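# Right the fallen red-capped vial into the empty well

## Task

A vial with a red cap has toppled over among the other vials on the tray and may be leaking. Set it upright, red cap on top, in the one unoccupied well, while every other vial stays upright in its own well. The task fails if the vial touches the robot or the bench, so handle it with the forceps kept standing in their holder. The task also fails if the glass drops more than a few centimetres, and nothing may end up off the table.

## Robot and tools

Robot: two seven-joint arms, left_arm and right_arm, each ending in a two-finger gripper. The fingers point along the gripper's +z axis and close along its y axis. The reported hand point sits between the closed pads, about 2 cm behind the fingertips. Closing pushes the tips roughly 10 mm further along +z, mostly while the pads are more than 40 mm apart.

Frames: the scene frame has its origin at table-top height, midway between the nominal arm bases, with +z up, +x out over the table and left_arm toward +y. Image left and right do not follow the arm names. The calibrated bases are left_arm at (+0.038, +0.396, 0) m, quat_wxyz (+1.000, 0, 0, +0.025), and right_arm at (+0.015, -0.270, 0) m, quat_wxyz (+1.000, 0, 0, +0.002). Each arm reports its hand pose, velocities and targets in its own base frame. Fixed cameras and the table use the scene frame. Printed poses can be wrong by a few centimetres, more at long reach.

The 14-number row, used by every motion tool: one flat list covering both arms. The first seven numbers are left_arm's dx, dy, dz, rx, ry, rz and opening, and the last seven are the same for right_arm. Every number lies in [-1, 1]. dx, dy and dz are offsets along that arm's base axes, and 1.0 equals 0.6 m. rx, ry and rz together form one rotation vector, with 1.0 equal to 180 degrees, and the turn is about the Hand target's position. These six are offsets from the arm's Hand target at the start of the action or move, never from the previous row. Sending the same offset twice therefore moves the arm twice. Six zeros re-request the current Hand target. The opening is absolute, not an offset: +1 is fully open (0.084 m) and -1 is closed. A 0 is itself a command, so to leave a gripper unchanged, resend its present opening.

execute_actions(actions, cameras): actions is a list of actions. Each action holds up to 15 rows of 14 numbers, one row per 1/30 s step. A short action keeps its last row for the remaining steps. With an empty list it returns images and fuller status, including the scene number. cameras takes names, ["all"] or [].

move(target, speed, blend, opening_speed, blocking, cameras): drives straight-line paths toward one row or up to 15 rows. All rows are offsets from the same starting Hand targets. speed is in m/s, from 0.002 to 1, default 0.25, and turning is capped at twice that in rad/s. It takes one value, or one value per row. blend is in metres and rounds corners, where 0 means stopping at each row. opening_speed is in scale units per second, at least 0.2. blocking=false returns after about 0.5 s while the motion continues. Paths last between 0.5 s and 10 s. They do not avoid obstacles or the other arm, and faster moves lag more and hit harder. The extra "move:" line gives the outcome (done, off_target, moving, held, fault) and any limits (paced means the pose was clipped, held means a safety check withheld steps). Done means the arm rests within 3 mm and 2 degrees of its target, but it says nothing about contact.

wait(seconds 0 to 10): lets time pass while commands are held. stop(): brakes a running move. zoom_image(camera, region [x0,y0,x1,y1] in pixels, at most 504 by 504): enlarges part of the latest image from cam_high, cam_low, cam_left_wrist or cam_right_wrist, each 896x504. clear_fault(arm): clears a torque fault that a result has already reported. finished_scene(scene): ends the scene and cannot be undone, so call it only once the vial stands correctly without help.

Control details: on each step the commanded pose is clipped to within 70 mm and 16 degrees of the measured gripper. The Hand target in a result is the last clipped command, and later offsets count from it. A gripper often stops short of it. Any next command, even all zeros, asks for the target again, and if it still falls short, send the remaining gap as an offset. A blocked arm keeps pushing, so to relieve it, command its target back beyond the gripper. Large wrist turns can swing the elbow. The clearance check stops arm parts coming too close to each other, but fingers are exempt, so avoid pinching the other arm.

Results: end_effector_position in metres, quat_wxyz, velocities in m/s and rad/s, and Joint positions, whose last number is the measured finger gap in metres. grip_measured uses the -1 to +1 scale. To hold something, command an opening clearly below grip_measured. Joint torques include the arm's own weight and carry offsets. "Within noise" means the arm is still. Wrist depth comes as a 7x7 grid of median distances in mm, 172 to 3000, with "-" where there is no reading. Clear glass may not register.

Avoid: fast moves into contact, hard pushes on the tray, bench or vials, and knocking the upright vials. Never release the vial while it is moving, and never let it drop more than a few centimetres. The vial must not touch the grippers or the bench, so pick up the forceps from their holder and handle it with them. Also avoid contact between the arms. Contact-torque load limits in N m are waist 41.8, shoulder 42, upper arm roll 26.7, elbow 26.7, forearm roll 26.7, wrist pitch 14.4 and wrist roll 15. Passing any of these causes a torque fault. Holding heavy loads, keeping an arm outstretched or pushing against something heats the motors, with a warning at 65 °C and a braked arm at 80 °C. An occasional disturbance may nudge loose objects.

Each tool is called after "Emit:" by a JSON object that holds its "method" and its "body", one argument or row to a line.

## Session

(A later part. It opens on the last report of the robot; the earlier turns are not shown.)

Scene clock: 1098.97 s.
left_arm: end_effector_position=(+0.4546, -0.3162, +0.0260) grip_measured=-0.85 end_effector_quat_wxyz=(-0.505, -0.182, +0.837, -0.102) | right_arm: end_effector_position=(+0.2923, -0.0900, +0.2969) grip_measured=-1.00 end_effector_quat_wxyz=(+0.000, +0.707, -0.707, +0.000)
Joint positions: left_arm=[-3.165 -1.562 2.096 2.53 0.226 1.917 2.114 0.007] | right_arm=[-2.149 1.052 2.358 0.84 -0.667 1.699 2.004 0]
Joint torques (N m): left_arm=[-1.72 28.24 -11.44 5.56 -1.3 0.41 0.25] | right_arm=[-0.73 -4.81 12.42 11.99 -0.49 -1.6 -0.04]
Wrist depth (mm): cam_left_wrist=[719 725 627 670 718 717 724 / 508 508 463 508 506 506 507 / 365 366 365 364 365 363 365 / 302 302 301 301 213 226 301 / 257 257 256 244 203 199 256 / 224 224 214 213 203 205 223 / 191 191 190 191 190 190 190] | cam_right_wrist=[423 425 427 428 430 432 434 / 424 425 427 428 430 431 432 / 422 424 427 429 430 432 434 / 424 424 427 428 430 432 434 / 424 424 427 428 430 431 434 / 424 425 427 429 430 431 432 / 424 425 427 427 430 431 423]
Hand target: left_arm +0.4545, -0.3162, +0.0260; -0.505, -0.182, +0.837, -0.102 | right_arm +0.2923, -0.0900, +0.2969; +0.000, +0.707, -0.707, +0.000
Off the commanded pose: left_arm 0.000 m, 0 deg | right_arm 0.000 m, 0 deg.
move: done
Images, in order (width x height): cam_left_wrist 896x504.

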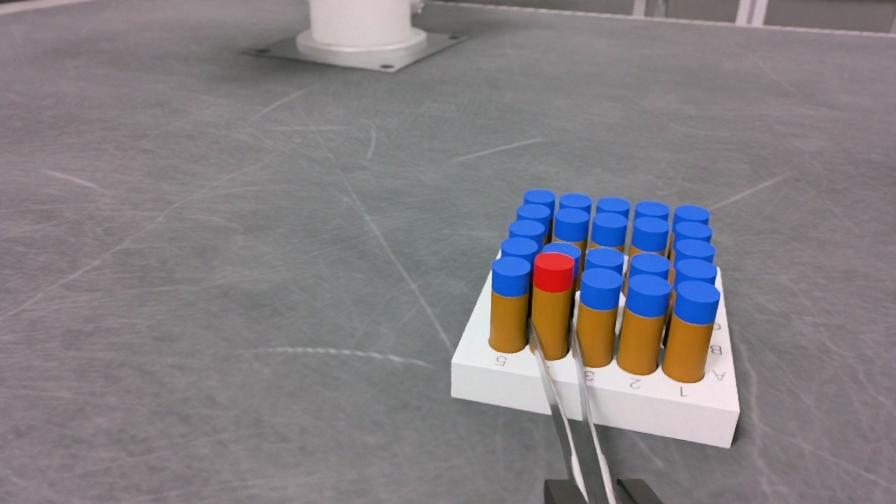

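Emit:
{"method": "move", "body": {
  "target": [-0.0003,-0.0001,-0.0034,0,0,0,-0.95,0,0,0,0,0,0,-1],
  "speed": 0.02,
  "cameras": ["cam_left_wrist"]
}}

Emit:
{"method": "zoom_image", "body": {
  "camera": "cam_left_wrist",
  "region": [480, 240, 640, 400]
}}

Scene clock: 1103.47 s.
left_arm: end_effector_position=(+0.4544, -0.3162, +0.0242) grip_measured=-0.85 end_effector_quat_wxyz=(-0.505, -0.182, +0.837, -0.102) | right_arm: end_effector_position=(+0.2923, -0.0900, +0.2969) grip_measured=-1.00 end_effector_quat_wxyz=(+0.000, +0.707, -0.707, +0.000)
Joint positions: left_arm=[-3.167 -1.565 2.097 2.533 0.228 1.916 2.117 0.007] | right_arm=[-2.149 1.052 2.358 0.84 -0.667 1.699 2.004 0]
Joint torques (N m): left_arm=[-4.57 21.52 -4.9 3.69 2.62 -1.77 0.35] | right_arm=[-0.74 -4.68 12.46 11.9 -0.35 -1.68 -0.02]
Wrist depth (mm): cam_left_wrist=[718 719 626 668 713 717 711 / 506 504 459 504 504 502 503 / 363 363 362 362 362 361 361 / 299 300 300 299 211 225 298 / 255 255 255 242 203 199 254 / 221 222 213 212 201 203 221 / 189 189 189 189 188 188 188] | cam_right_wrist=[424 425 426 428 430 432 434 / 423 425 427 428 430 432 434 / 424 425 426 429 430 431 434 / 423 425 426 428 430 432 434 / 423 424 426 428 430 432 434 / 424 425 426 428 430 431 431 / 424 424 426 427 431 432 423]
Hand target: left_arm +0.4544, -0.3163, +0.0240; -0.505, -0.182, +0.837, -0.102 | right_arm +0.2923, -0.0900, +0.2969; +0.000, +0.707, -0.707, +0.000
Off the commanded pose: left_arm 0.000 m, 0 deg | right_arm 0.000 m, 0 deg.
move: done
Images, in order (width x height): cam_left_wrist 896x504.

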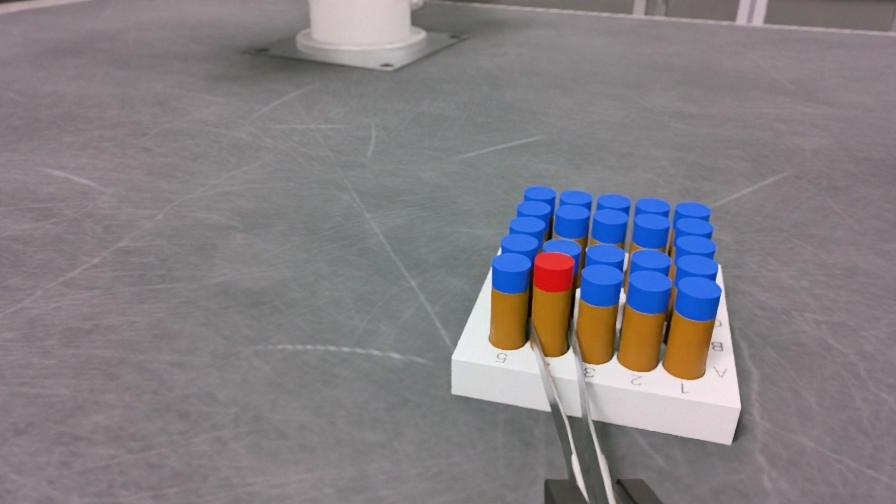

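Scaled by 3.150 from the camera's 896x504 image, which has a finer 1280x720 frame.

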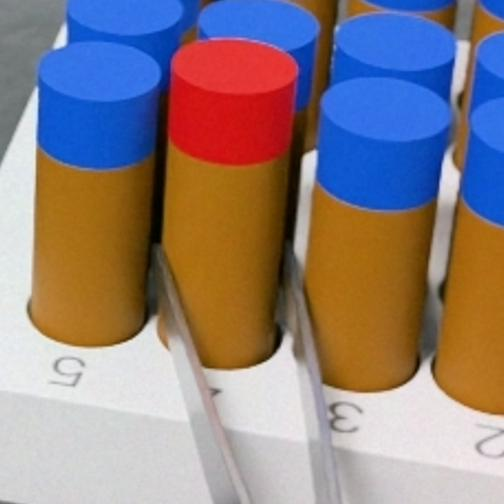

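Emit:
{"method": "move", "body": {
  "target": [0,0,0.0006,0,0,0,-0.95,0,0,0,0,0,0,-1],
  "speed": 0.02
}}

Emit:
{"method": "move", "body": {
  "target": [0,0,0,0,0,0,-0.8,0,0,0,0,0,0,-1],
  "opening_speed": 0.2,
  "cameras": ["cam_left_wrist"]
}}

Emit:
{"method": "zoom_image", "body": {
  "camera": "cam_left_wrist",
  "region": [480, 240, 640, 400]
}}

Scene clock: 1109.47 s.
left_arm: end_effector_position=(+0.4544, -0.3163, +0.0243) grip_measured=-0.85 end_effector_quat_wxyz=(-0.505, -0.182, +0.837, -0.102) | right_arm: end_effector_position=(+0.2923, -0.0900, +0.2969) grip_measured=-1.00 end_effector_quat_wxyz=(+0.000, +0.707, -0.707, +0.000)
Joint positions: left_arm=[-3.167 -1.565 2.097 2.532 0.227 1.916 2.116 0.007] | right_arm=[-2.149 1.052 2.358 0.84 -0.667 1.699 2.004 0]
Joint torques (N m): left_arm=[-1.1 23.76 -7.39 3.28 0.66 -1.33 -0.34] | right_arm=[-0.49 -4.7 12.52 12.09 -0.51 -1.66 -0.11]
Wrist depth (mm): cam_left_wrist=[716 714 624 665 714 708 708 / 507 505 459 503 503 501 502 / 363 362 362 362 362 361 360 / 300 299 299 300 211 225 298 / 254 254 254 242 202 200 254 / 221 222 213 212 202 203 221 / 189 189 189 189 188 188 189] | cam_right_wrist=[423 424 427 429 430 432 434 / 423 424 427 429 430 431 433 / 423 424 426 429 431 432 434 / 423 425 427 429 430 431 434 / 423 424 427 428 431 431 434 / 423 425 427 428 430 431 431 / 423 425 427 429 430 431 423]
Hand target: left_arm +0.4544, -0.3163, +0.0244; -0.505, -0.182, +0.837, -0.102 | right_arm +0.2923, -0.0900, +0.2969; +0.000, +0.707, -0.707, +0.000
Off the commanded pose: left_arm 0.000 m, 0 deg | right_arm 0.000 m, 0 deg.
move: done

Scene clock: 1110.43 s.
left_arm: end_effector_position=(+0.4543, -0.3163, +0.0244) grip_measured=-0.82 end_effector_quat_wxyz=(-0.505, -0.182, +0.837, -0.102) | right_arm: end_effector_position=(+0.2923, -0.0900, +0.2969) grip_measured=-1.00 end_effector_quat_wxyz=(+0.000, +0.707, -0.707, +0.000)
Joint positions: left_arm=[-3.167 -1.564 2.097 2.532 0.227 1.916 2.116 0.008] | right_arm=[-2.149 1.052 2.358 0.84 -0.667 1.699 2.004 0]
Joint torques (N m): left_arm=[-0.67 24.43 -7.35 4.27 0.84 -1.42 -0.16] | right_arm=[-0.64 -4.71 12.54 12.03 -0.47 -1.64 -0.1]
Wrist depth (mm): cam_left_wrist=[717 719 626 661 716 710 713 / 506 505 459 502 503 502 502 / 362 363 363 363 362 361 361 / 299 300 300 299 211 225 298 / 255 254 254 242 203 199 254 / 221 221 212 212 203 204 221 / 189 189 189 189 196 189 189] | cam_right_wrist=[424 424 426 429 429 432 433 / 423 424 426 428 430 430 434 / 423 424 426 429 430 432 433 / 423 425 427 429 430 431 434 / 424 425 426 428 430 431 434 / 422 424 427 428 430 432 432 / 423 424 426 427 430 432 423]
Hand target: left_arm +0.4544, -0.3163, +0.0244; -0.505, -0.182, +0.837, -0.102 | right_arm +0.2923, -0.0900, +0.2969; +0.000, +0.707, -0.707, +0.000
Off the commanded pose: left_arm 0.000 m, 0 deg | right_arm 0.000 m, 0 deg.
move: done
Images, in order (width x height): cam_left_wrist 896x504.

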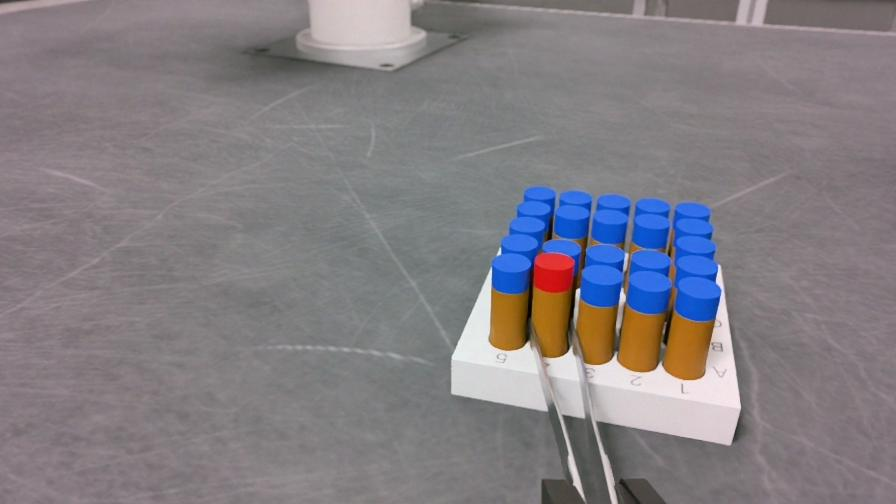

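Scaled by 3.150 from the camera's 896x504 image, which has a finer 1280x720 frame.

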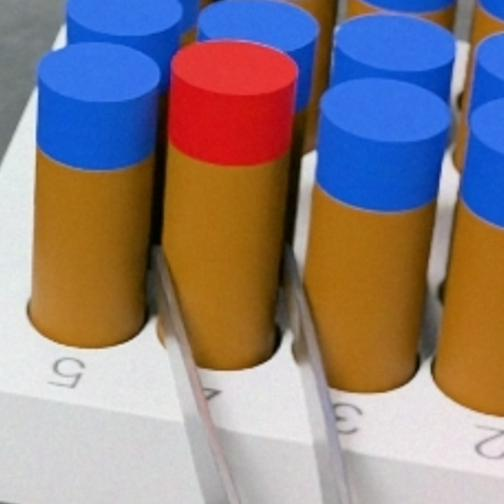

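Emit:
{"method": "move", "body": {
  "target": [
    [0,0,0,0,0,0,-0.76,0,0,0,0,0,0,-1],
    [0,0,0,0,0,0,-0.74,0,0,0,0,0,0,-1],
    [0,0,0,0,0,0,-0.725,0,0,0,0,0,0,-1]
  ],
  "opening_speed": 0.2,
  "cameras": ["cam_left_wrist"]
}}

Emit:
{"method": "zoom_image", "body": {
  "camera": "cam_left_wrist",
  "region": [480, 240, 640, 400]
}}

Scene clock: 1114.93 s.
left_arm: end_effector_position=(+0.4544, -0.3163, +0.0244) grip_measured=-0.75 end_effector_quat_wxyz=(-0.505, -0.182, +0.837, -0.102) | right_arm: end_effector_position=(+0.2923, -0.0900, +0.2969) grip_measured=-1.00 end_effector_quat_wxyz=(+0.000, +0.707, -0.707, +0.000)
Joint positions: left_arm=[-3.167 -1.564 2.097 2.532 0.227 1.916 2.116 0.011] | right_arm=[-2.149 1.052 2.358 0.84 -0.667 1.699 2.004 0]
Joint torques (N m): left_arm=[-2.67 23.36 -6.51 4.03 1.23 -1.6 0.02] | right_arm=[-0.53 -4.74 12.45 11.93 -0.54 -1.59 -0.11]
Wrist depth (mm): cam_left_wrist=[719 721 626 665 715 713 711 / 506 505 462 503 504 503 503 / 363 362 362 363 361 362 360 / 300 299 299 299 211 225 299 / 255 255 254 243 200 199 254 / 222 222 212 212 203 203 221 / 189 189 189 189 196 189 189] | cam_right_wrist=[423 426 427 429 430 431 433 / 423 424 426 428 429 431 434 / 423 425 427 428 430 431 433 / 423 425 427 428 431 432 433 / 423 426 427 430 431 431 434 / 423 425 427 428 429 431 432 / 423 425 426 428 432 432 423]
Hand target: left_arm +0.4544, -0.3163, +0.0244; -0.505, -0.182, +0.837, -0.102 | right_arm +0.2923, -0.0900, +0.2969; +0.000, +0.707, -0.707, +0.000
Off the commanded pose: left_arm 0.000 m, 0 deg | right_arm 0.000 m, 0 deg.
move: done
Images, in order (width x height): cam_left_wrist 896x504.

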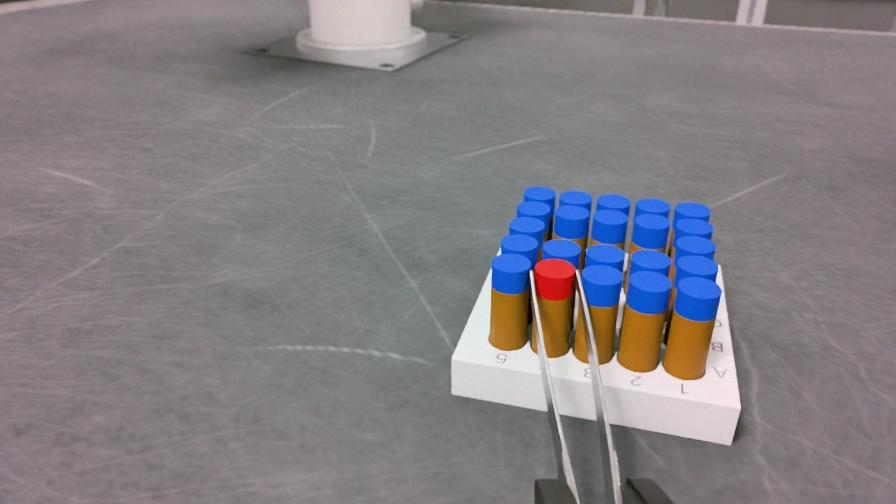

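Scaled by 3.150 from the camera's 896x504 image, which has a finer 1280x720 frame.

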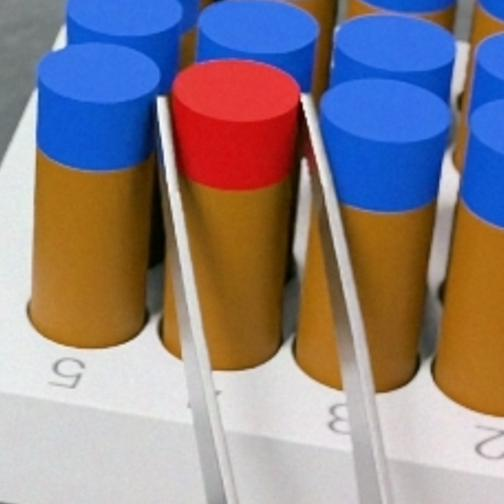

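Emit:
{"method": "move", "body": {
  "target": [0,0,0.03,0,0,0,-0.73,0,0,0,0,0,0,-1],
  "speed": 0.03,
  "cameras": ["cam_left_wrist"]
}}

Emit:
{"method": "zoom_image", "body": {
  "camera": "cam_left_wrist",
  "region": [460, 240, 720, 500]
}}

Scene clock: 1120.27 s.
left_arm: end_effector_position=(+0.4544, -0.3163, +0.0423) grip_measured=-0.75 end_effector_quat_wxyz=(-0.505, -0.182, +0.837, -0.102) | right_arm: end_effector_position=(+0.2923, -0.0900, +0.2969) grip_measured=-1.00 end_effector_quat_wxyz=(+0.000, +0.707, -0.707, +0.000)
Joint positions: left_arm=[-3.138 -1.526 2.085 2.476 0.217 1.91 2.091 0.011] | right_arm=[-2.149 1.052 2.358 0.84 -0.667 1.699 2.004 0]
Joint torques (N m): left_arm=[1.45 29.68 -13.44 4.71 -2.78 -0.33 -0.22] | right_arm=[-0.73 -4.77 12.4 11.93 -0.33 -1.71 -0.13]
Wrist depth (mm): cam_left_wrist=[810 806 642 704 801 798 2644 / 566 567 517 565 566 566 565 / 409 407 406 406 407 406 405 / 336 336 336 336 249 334 334 / 286 286 286 286 213 260 285 / 249 249 249 229 210 229 249 / 212 212 212 212 212 204 212] | cam_right_wrist=[423 425 427 429 431 432 434 / 424 425 428 429 430 432 434 / 424 425 427 428 431 432 433 / 423 424 426 429 431 432 434 / 423 425 427 429 431 432 434 / 424 424 427 428 431 431 432 / 423 424 427 429 431 432 422]
Hand target: left_arm +0.4544, -0.3163, +0.0424; -0.505, -0.182, +0.837, -0.102 | right_arm +0.2923, -0.0900, +0.2969; +0.000, +0.707, -0.707, +0.000
Off the commanded pose: left_arm 0.000 m, 0 deg | right_arm 0.000 m, 0 deg.
move: done
Images, in order (width x height): cam_left_wrist 896x504.

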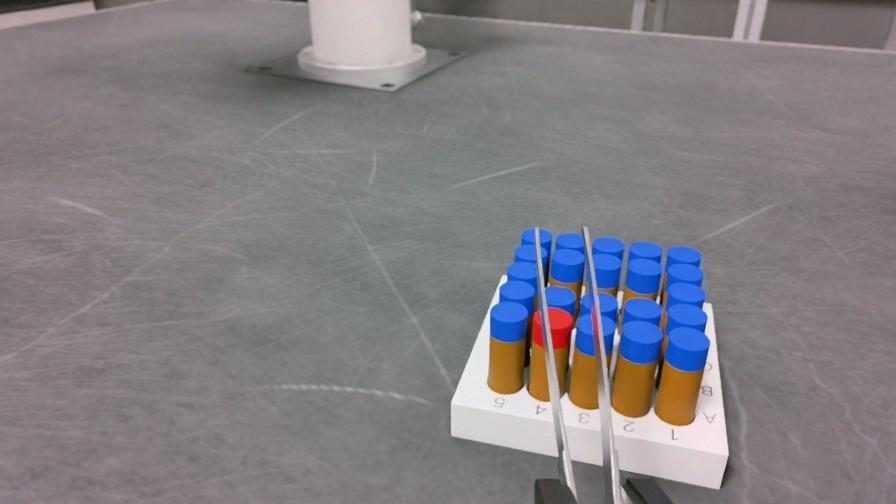

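Scaled by 1.938 from the camera's 896x504 image, which has a finer 1280x720 frame.

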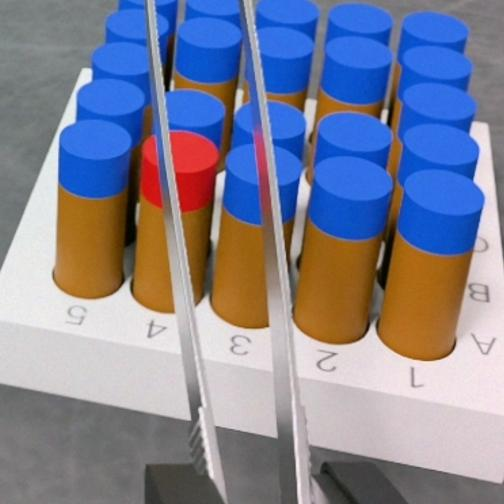

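Emit:
{"method": "move", "body": {
  "target": [
    [0,0,0.03,0,0,0,-0.9,0,0,0,0,0,0,-1],
    [0.09,0.04,0.08,0,0,0,-0.9,0,0,0,0,0,0,-1]
  ],
  "speed": 0.06,
  "cameras": ["cam_left_wrist","cam_high"]
}}

Emit:
{"method": "zoom_image", "body": {
  "camera": "cam_left_wrist",
  "region": [420, 240, 720, 500]
}}

Scene clock: 1124.93 s.
left_arm: end_effector_position=(+0.5074, -0.2920, +0.0904) grip_measured=-0.87 end_effector_quat_wxyz=(-0.458, -0.218, +0.849, -0.147) | right_arm: end_effector_position=(+0.2923, -0.0900, +0.2969) grip_measured=-1.00 end_effector_quat_wxyz=(+0.000, +0.707, -0.707, +0.000)
Joint positions: left_arm=[-3.18 -1.486 2.123 2.707 0.17 1.976 2.107 0.006] | right_arm=[-2.149 1.052 2.358 0.84 -0.667 1.699 2.004 0]
Joint torques (N m): left_arm=[-1.51 31.27 -8.47 6 -2.83 -0.57 0.06] | right_arm=[-0.82 -4.66 12.37 12 -0.55 -1.69 -0.05]
Wrist depth (mm): cam_left_wrist=[1157 840 807 694 736 710 683 / 650 632 615 592 573 556 541 / 501 490 476 464 451 441 432 / 426 412 407 397 313 377 372 / 367 359 353 348 284 312 328 / 312 316 310 296 285 278 291 / 279 275 270 273 264 259 255] | cam_right_wrist=[424 425 427 428 430 432 434 / 423 425 427 428 431 431 434 / 424 425 426 428 430 432 433 / 423 424 427 428 431 431 434 / 424 424 427 428 430 432 434 / 424 424 427 428 430 432 431 / 424 424 427 428 430 432 423]
Hand target: left_arm +0.5084, -0.2923, +0.0904; -0.505, -0.182, +0.837, -0.102 | right_arm +0.2923, -0.0900, +0.2969; +0.000, +0.707, -0.707, +0.000
Off the commanded pose: left_arm 0.001 m, 9 deg | right_arm 0.000 m, 0 deg.
elbow stopped short (left arm): the move would have taken joint 4 (elbow) straighter than the controller allows.
move: off_target (left_arm)
Images, in order (width x height): cam_high 896x504, cam_left_wrist 896x504.

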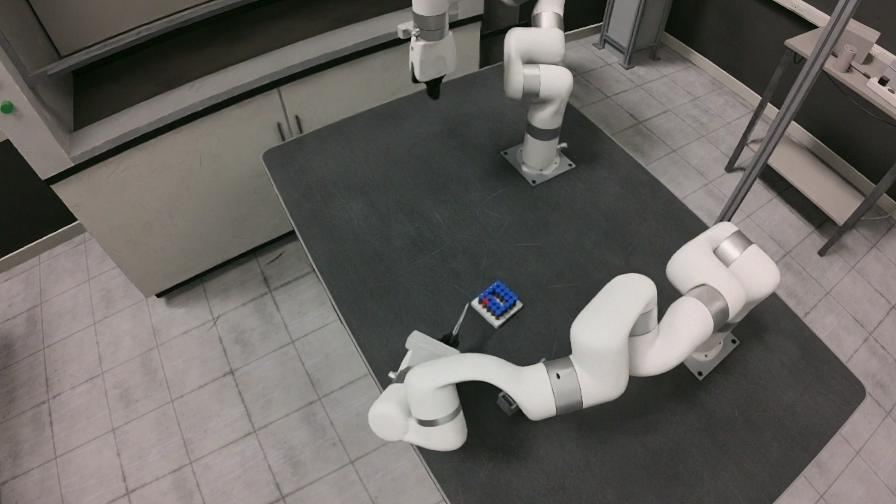

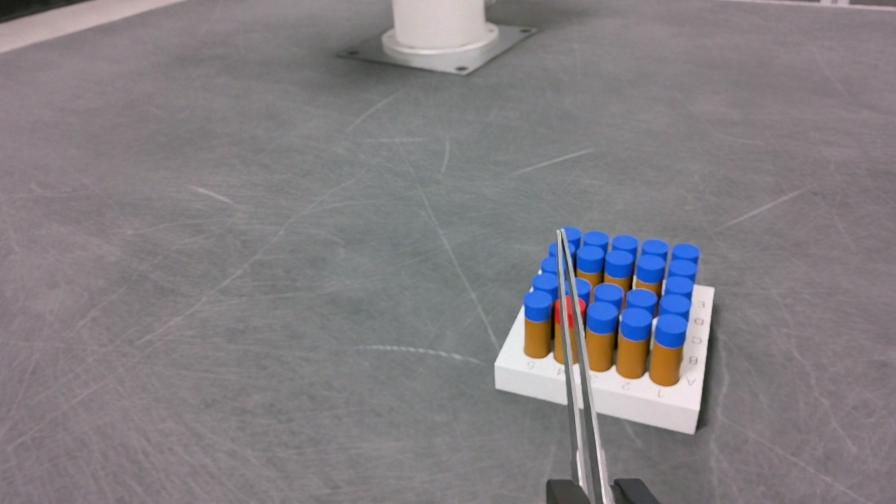

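Scaled by 1.680 from the camera's 896x504 image, which has a finer 1280x720 frame.

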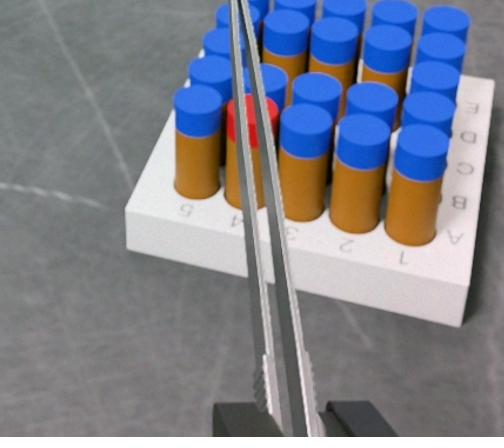

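Emit:
{"method": "zoom_image", "body": {
  "camera": "cam_high",
  "region": [460, 270, 535, 335]
}}

Scaled by 6.720 from the camera's 896x504 image, which has a finer 1280x720 frame.

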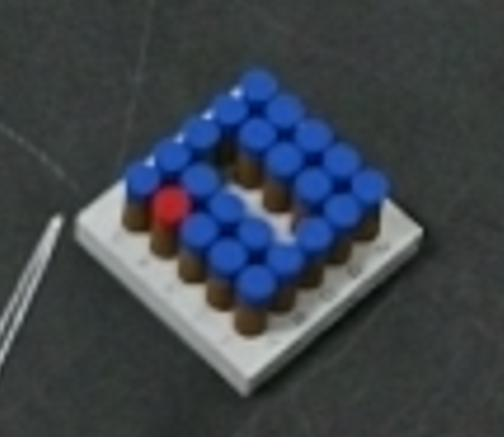

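Emit:
{"method": "zoom_image", "body": {
  "camera": "cam_left_wrist",
  "region": [560, 220, 700, 310]
}}

Emit:
{"method": "zoom_image", "body": {
  "camera": "cam_high",
  "region": [485, 285, 515, 315]
}}

Scaled by 3.600 from the camera's 896x504 image, which has a finer 1280x720 frame.

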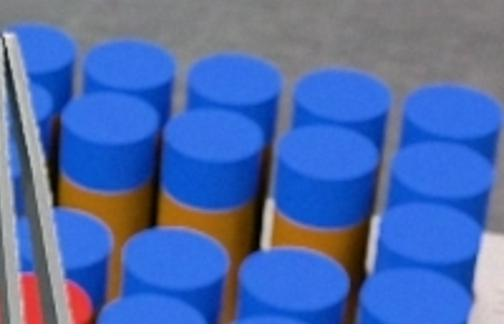

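Scaled by 16.800 from the camera's 896x504 image, which has a finer 1280x720 frame.

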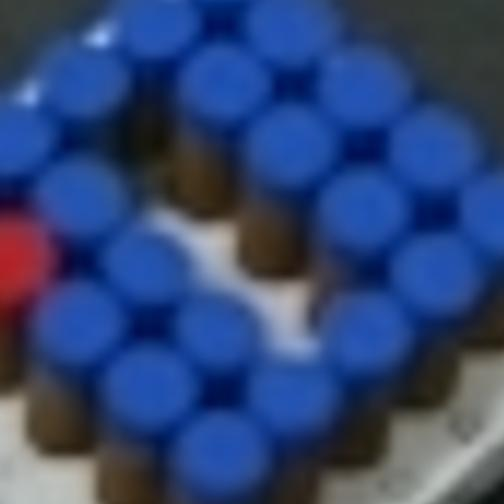

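Emit:
{"method": "finished_scene", "body": {
  "scene": 2
}}

The scene is finished: the task was done.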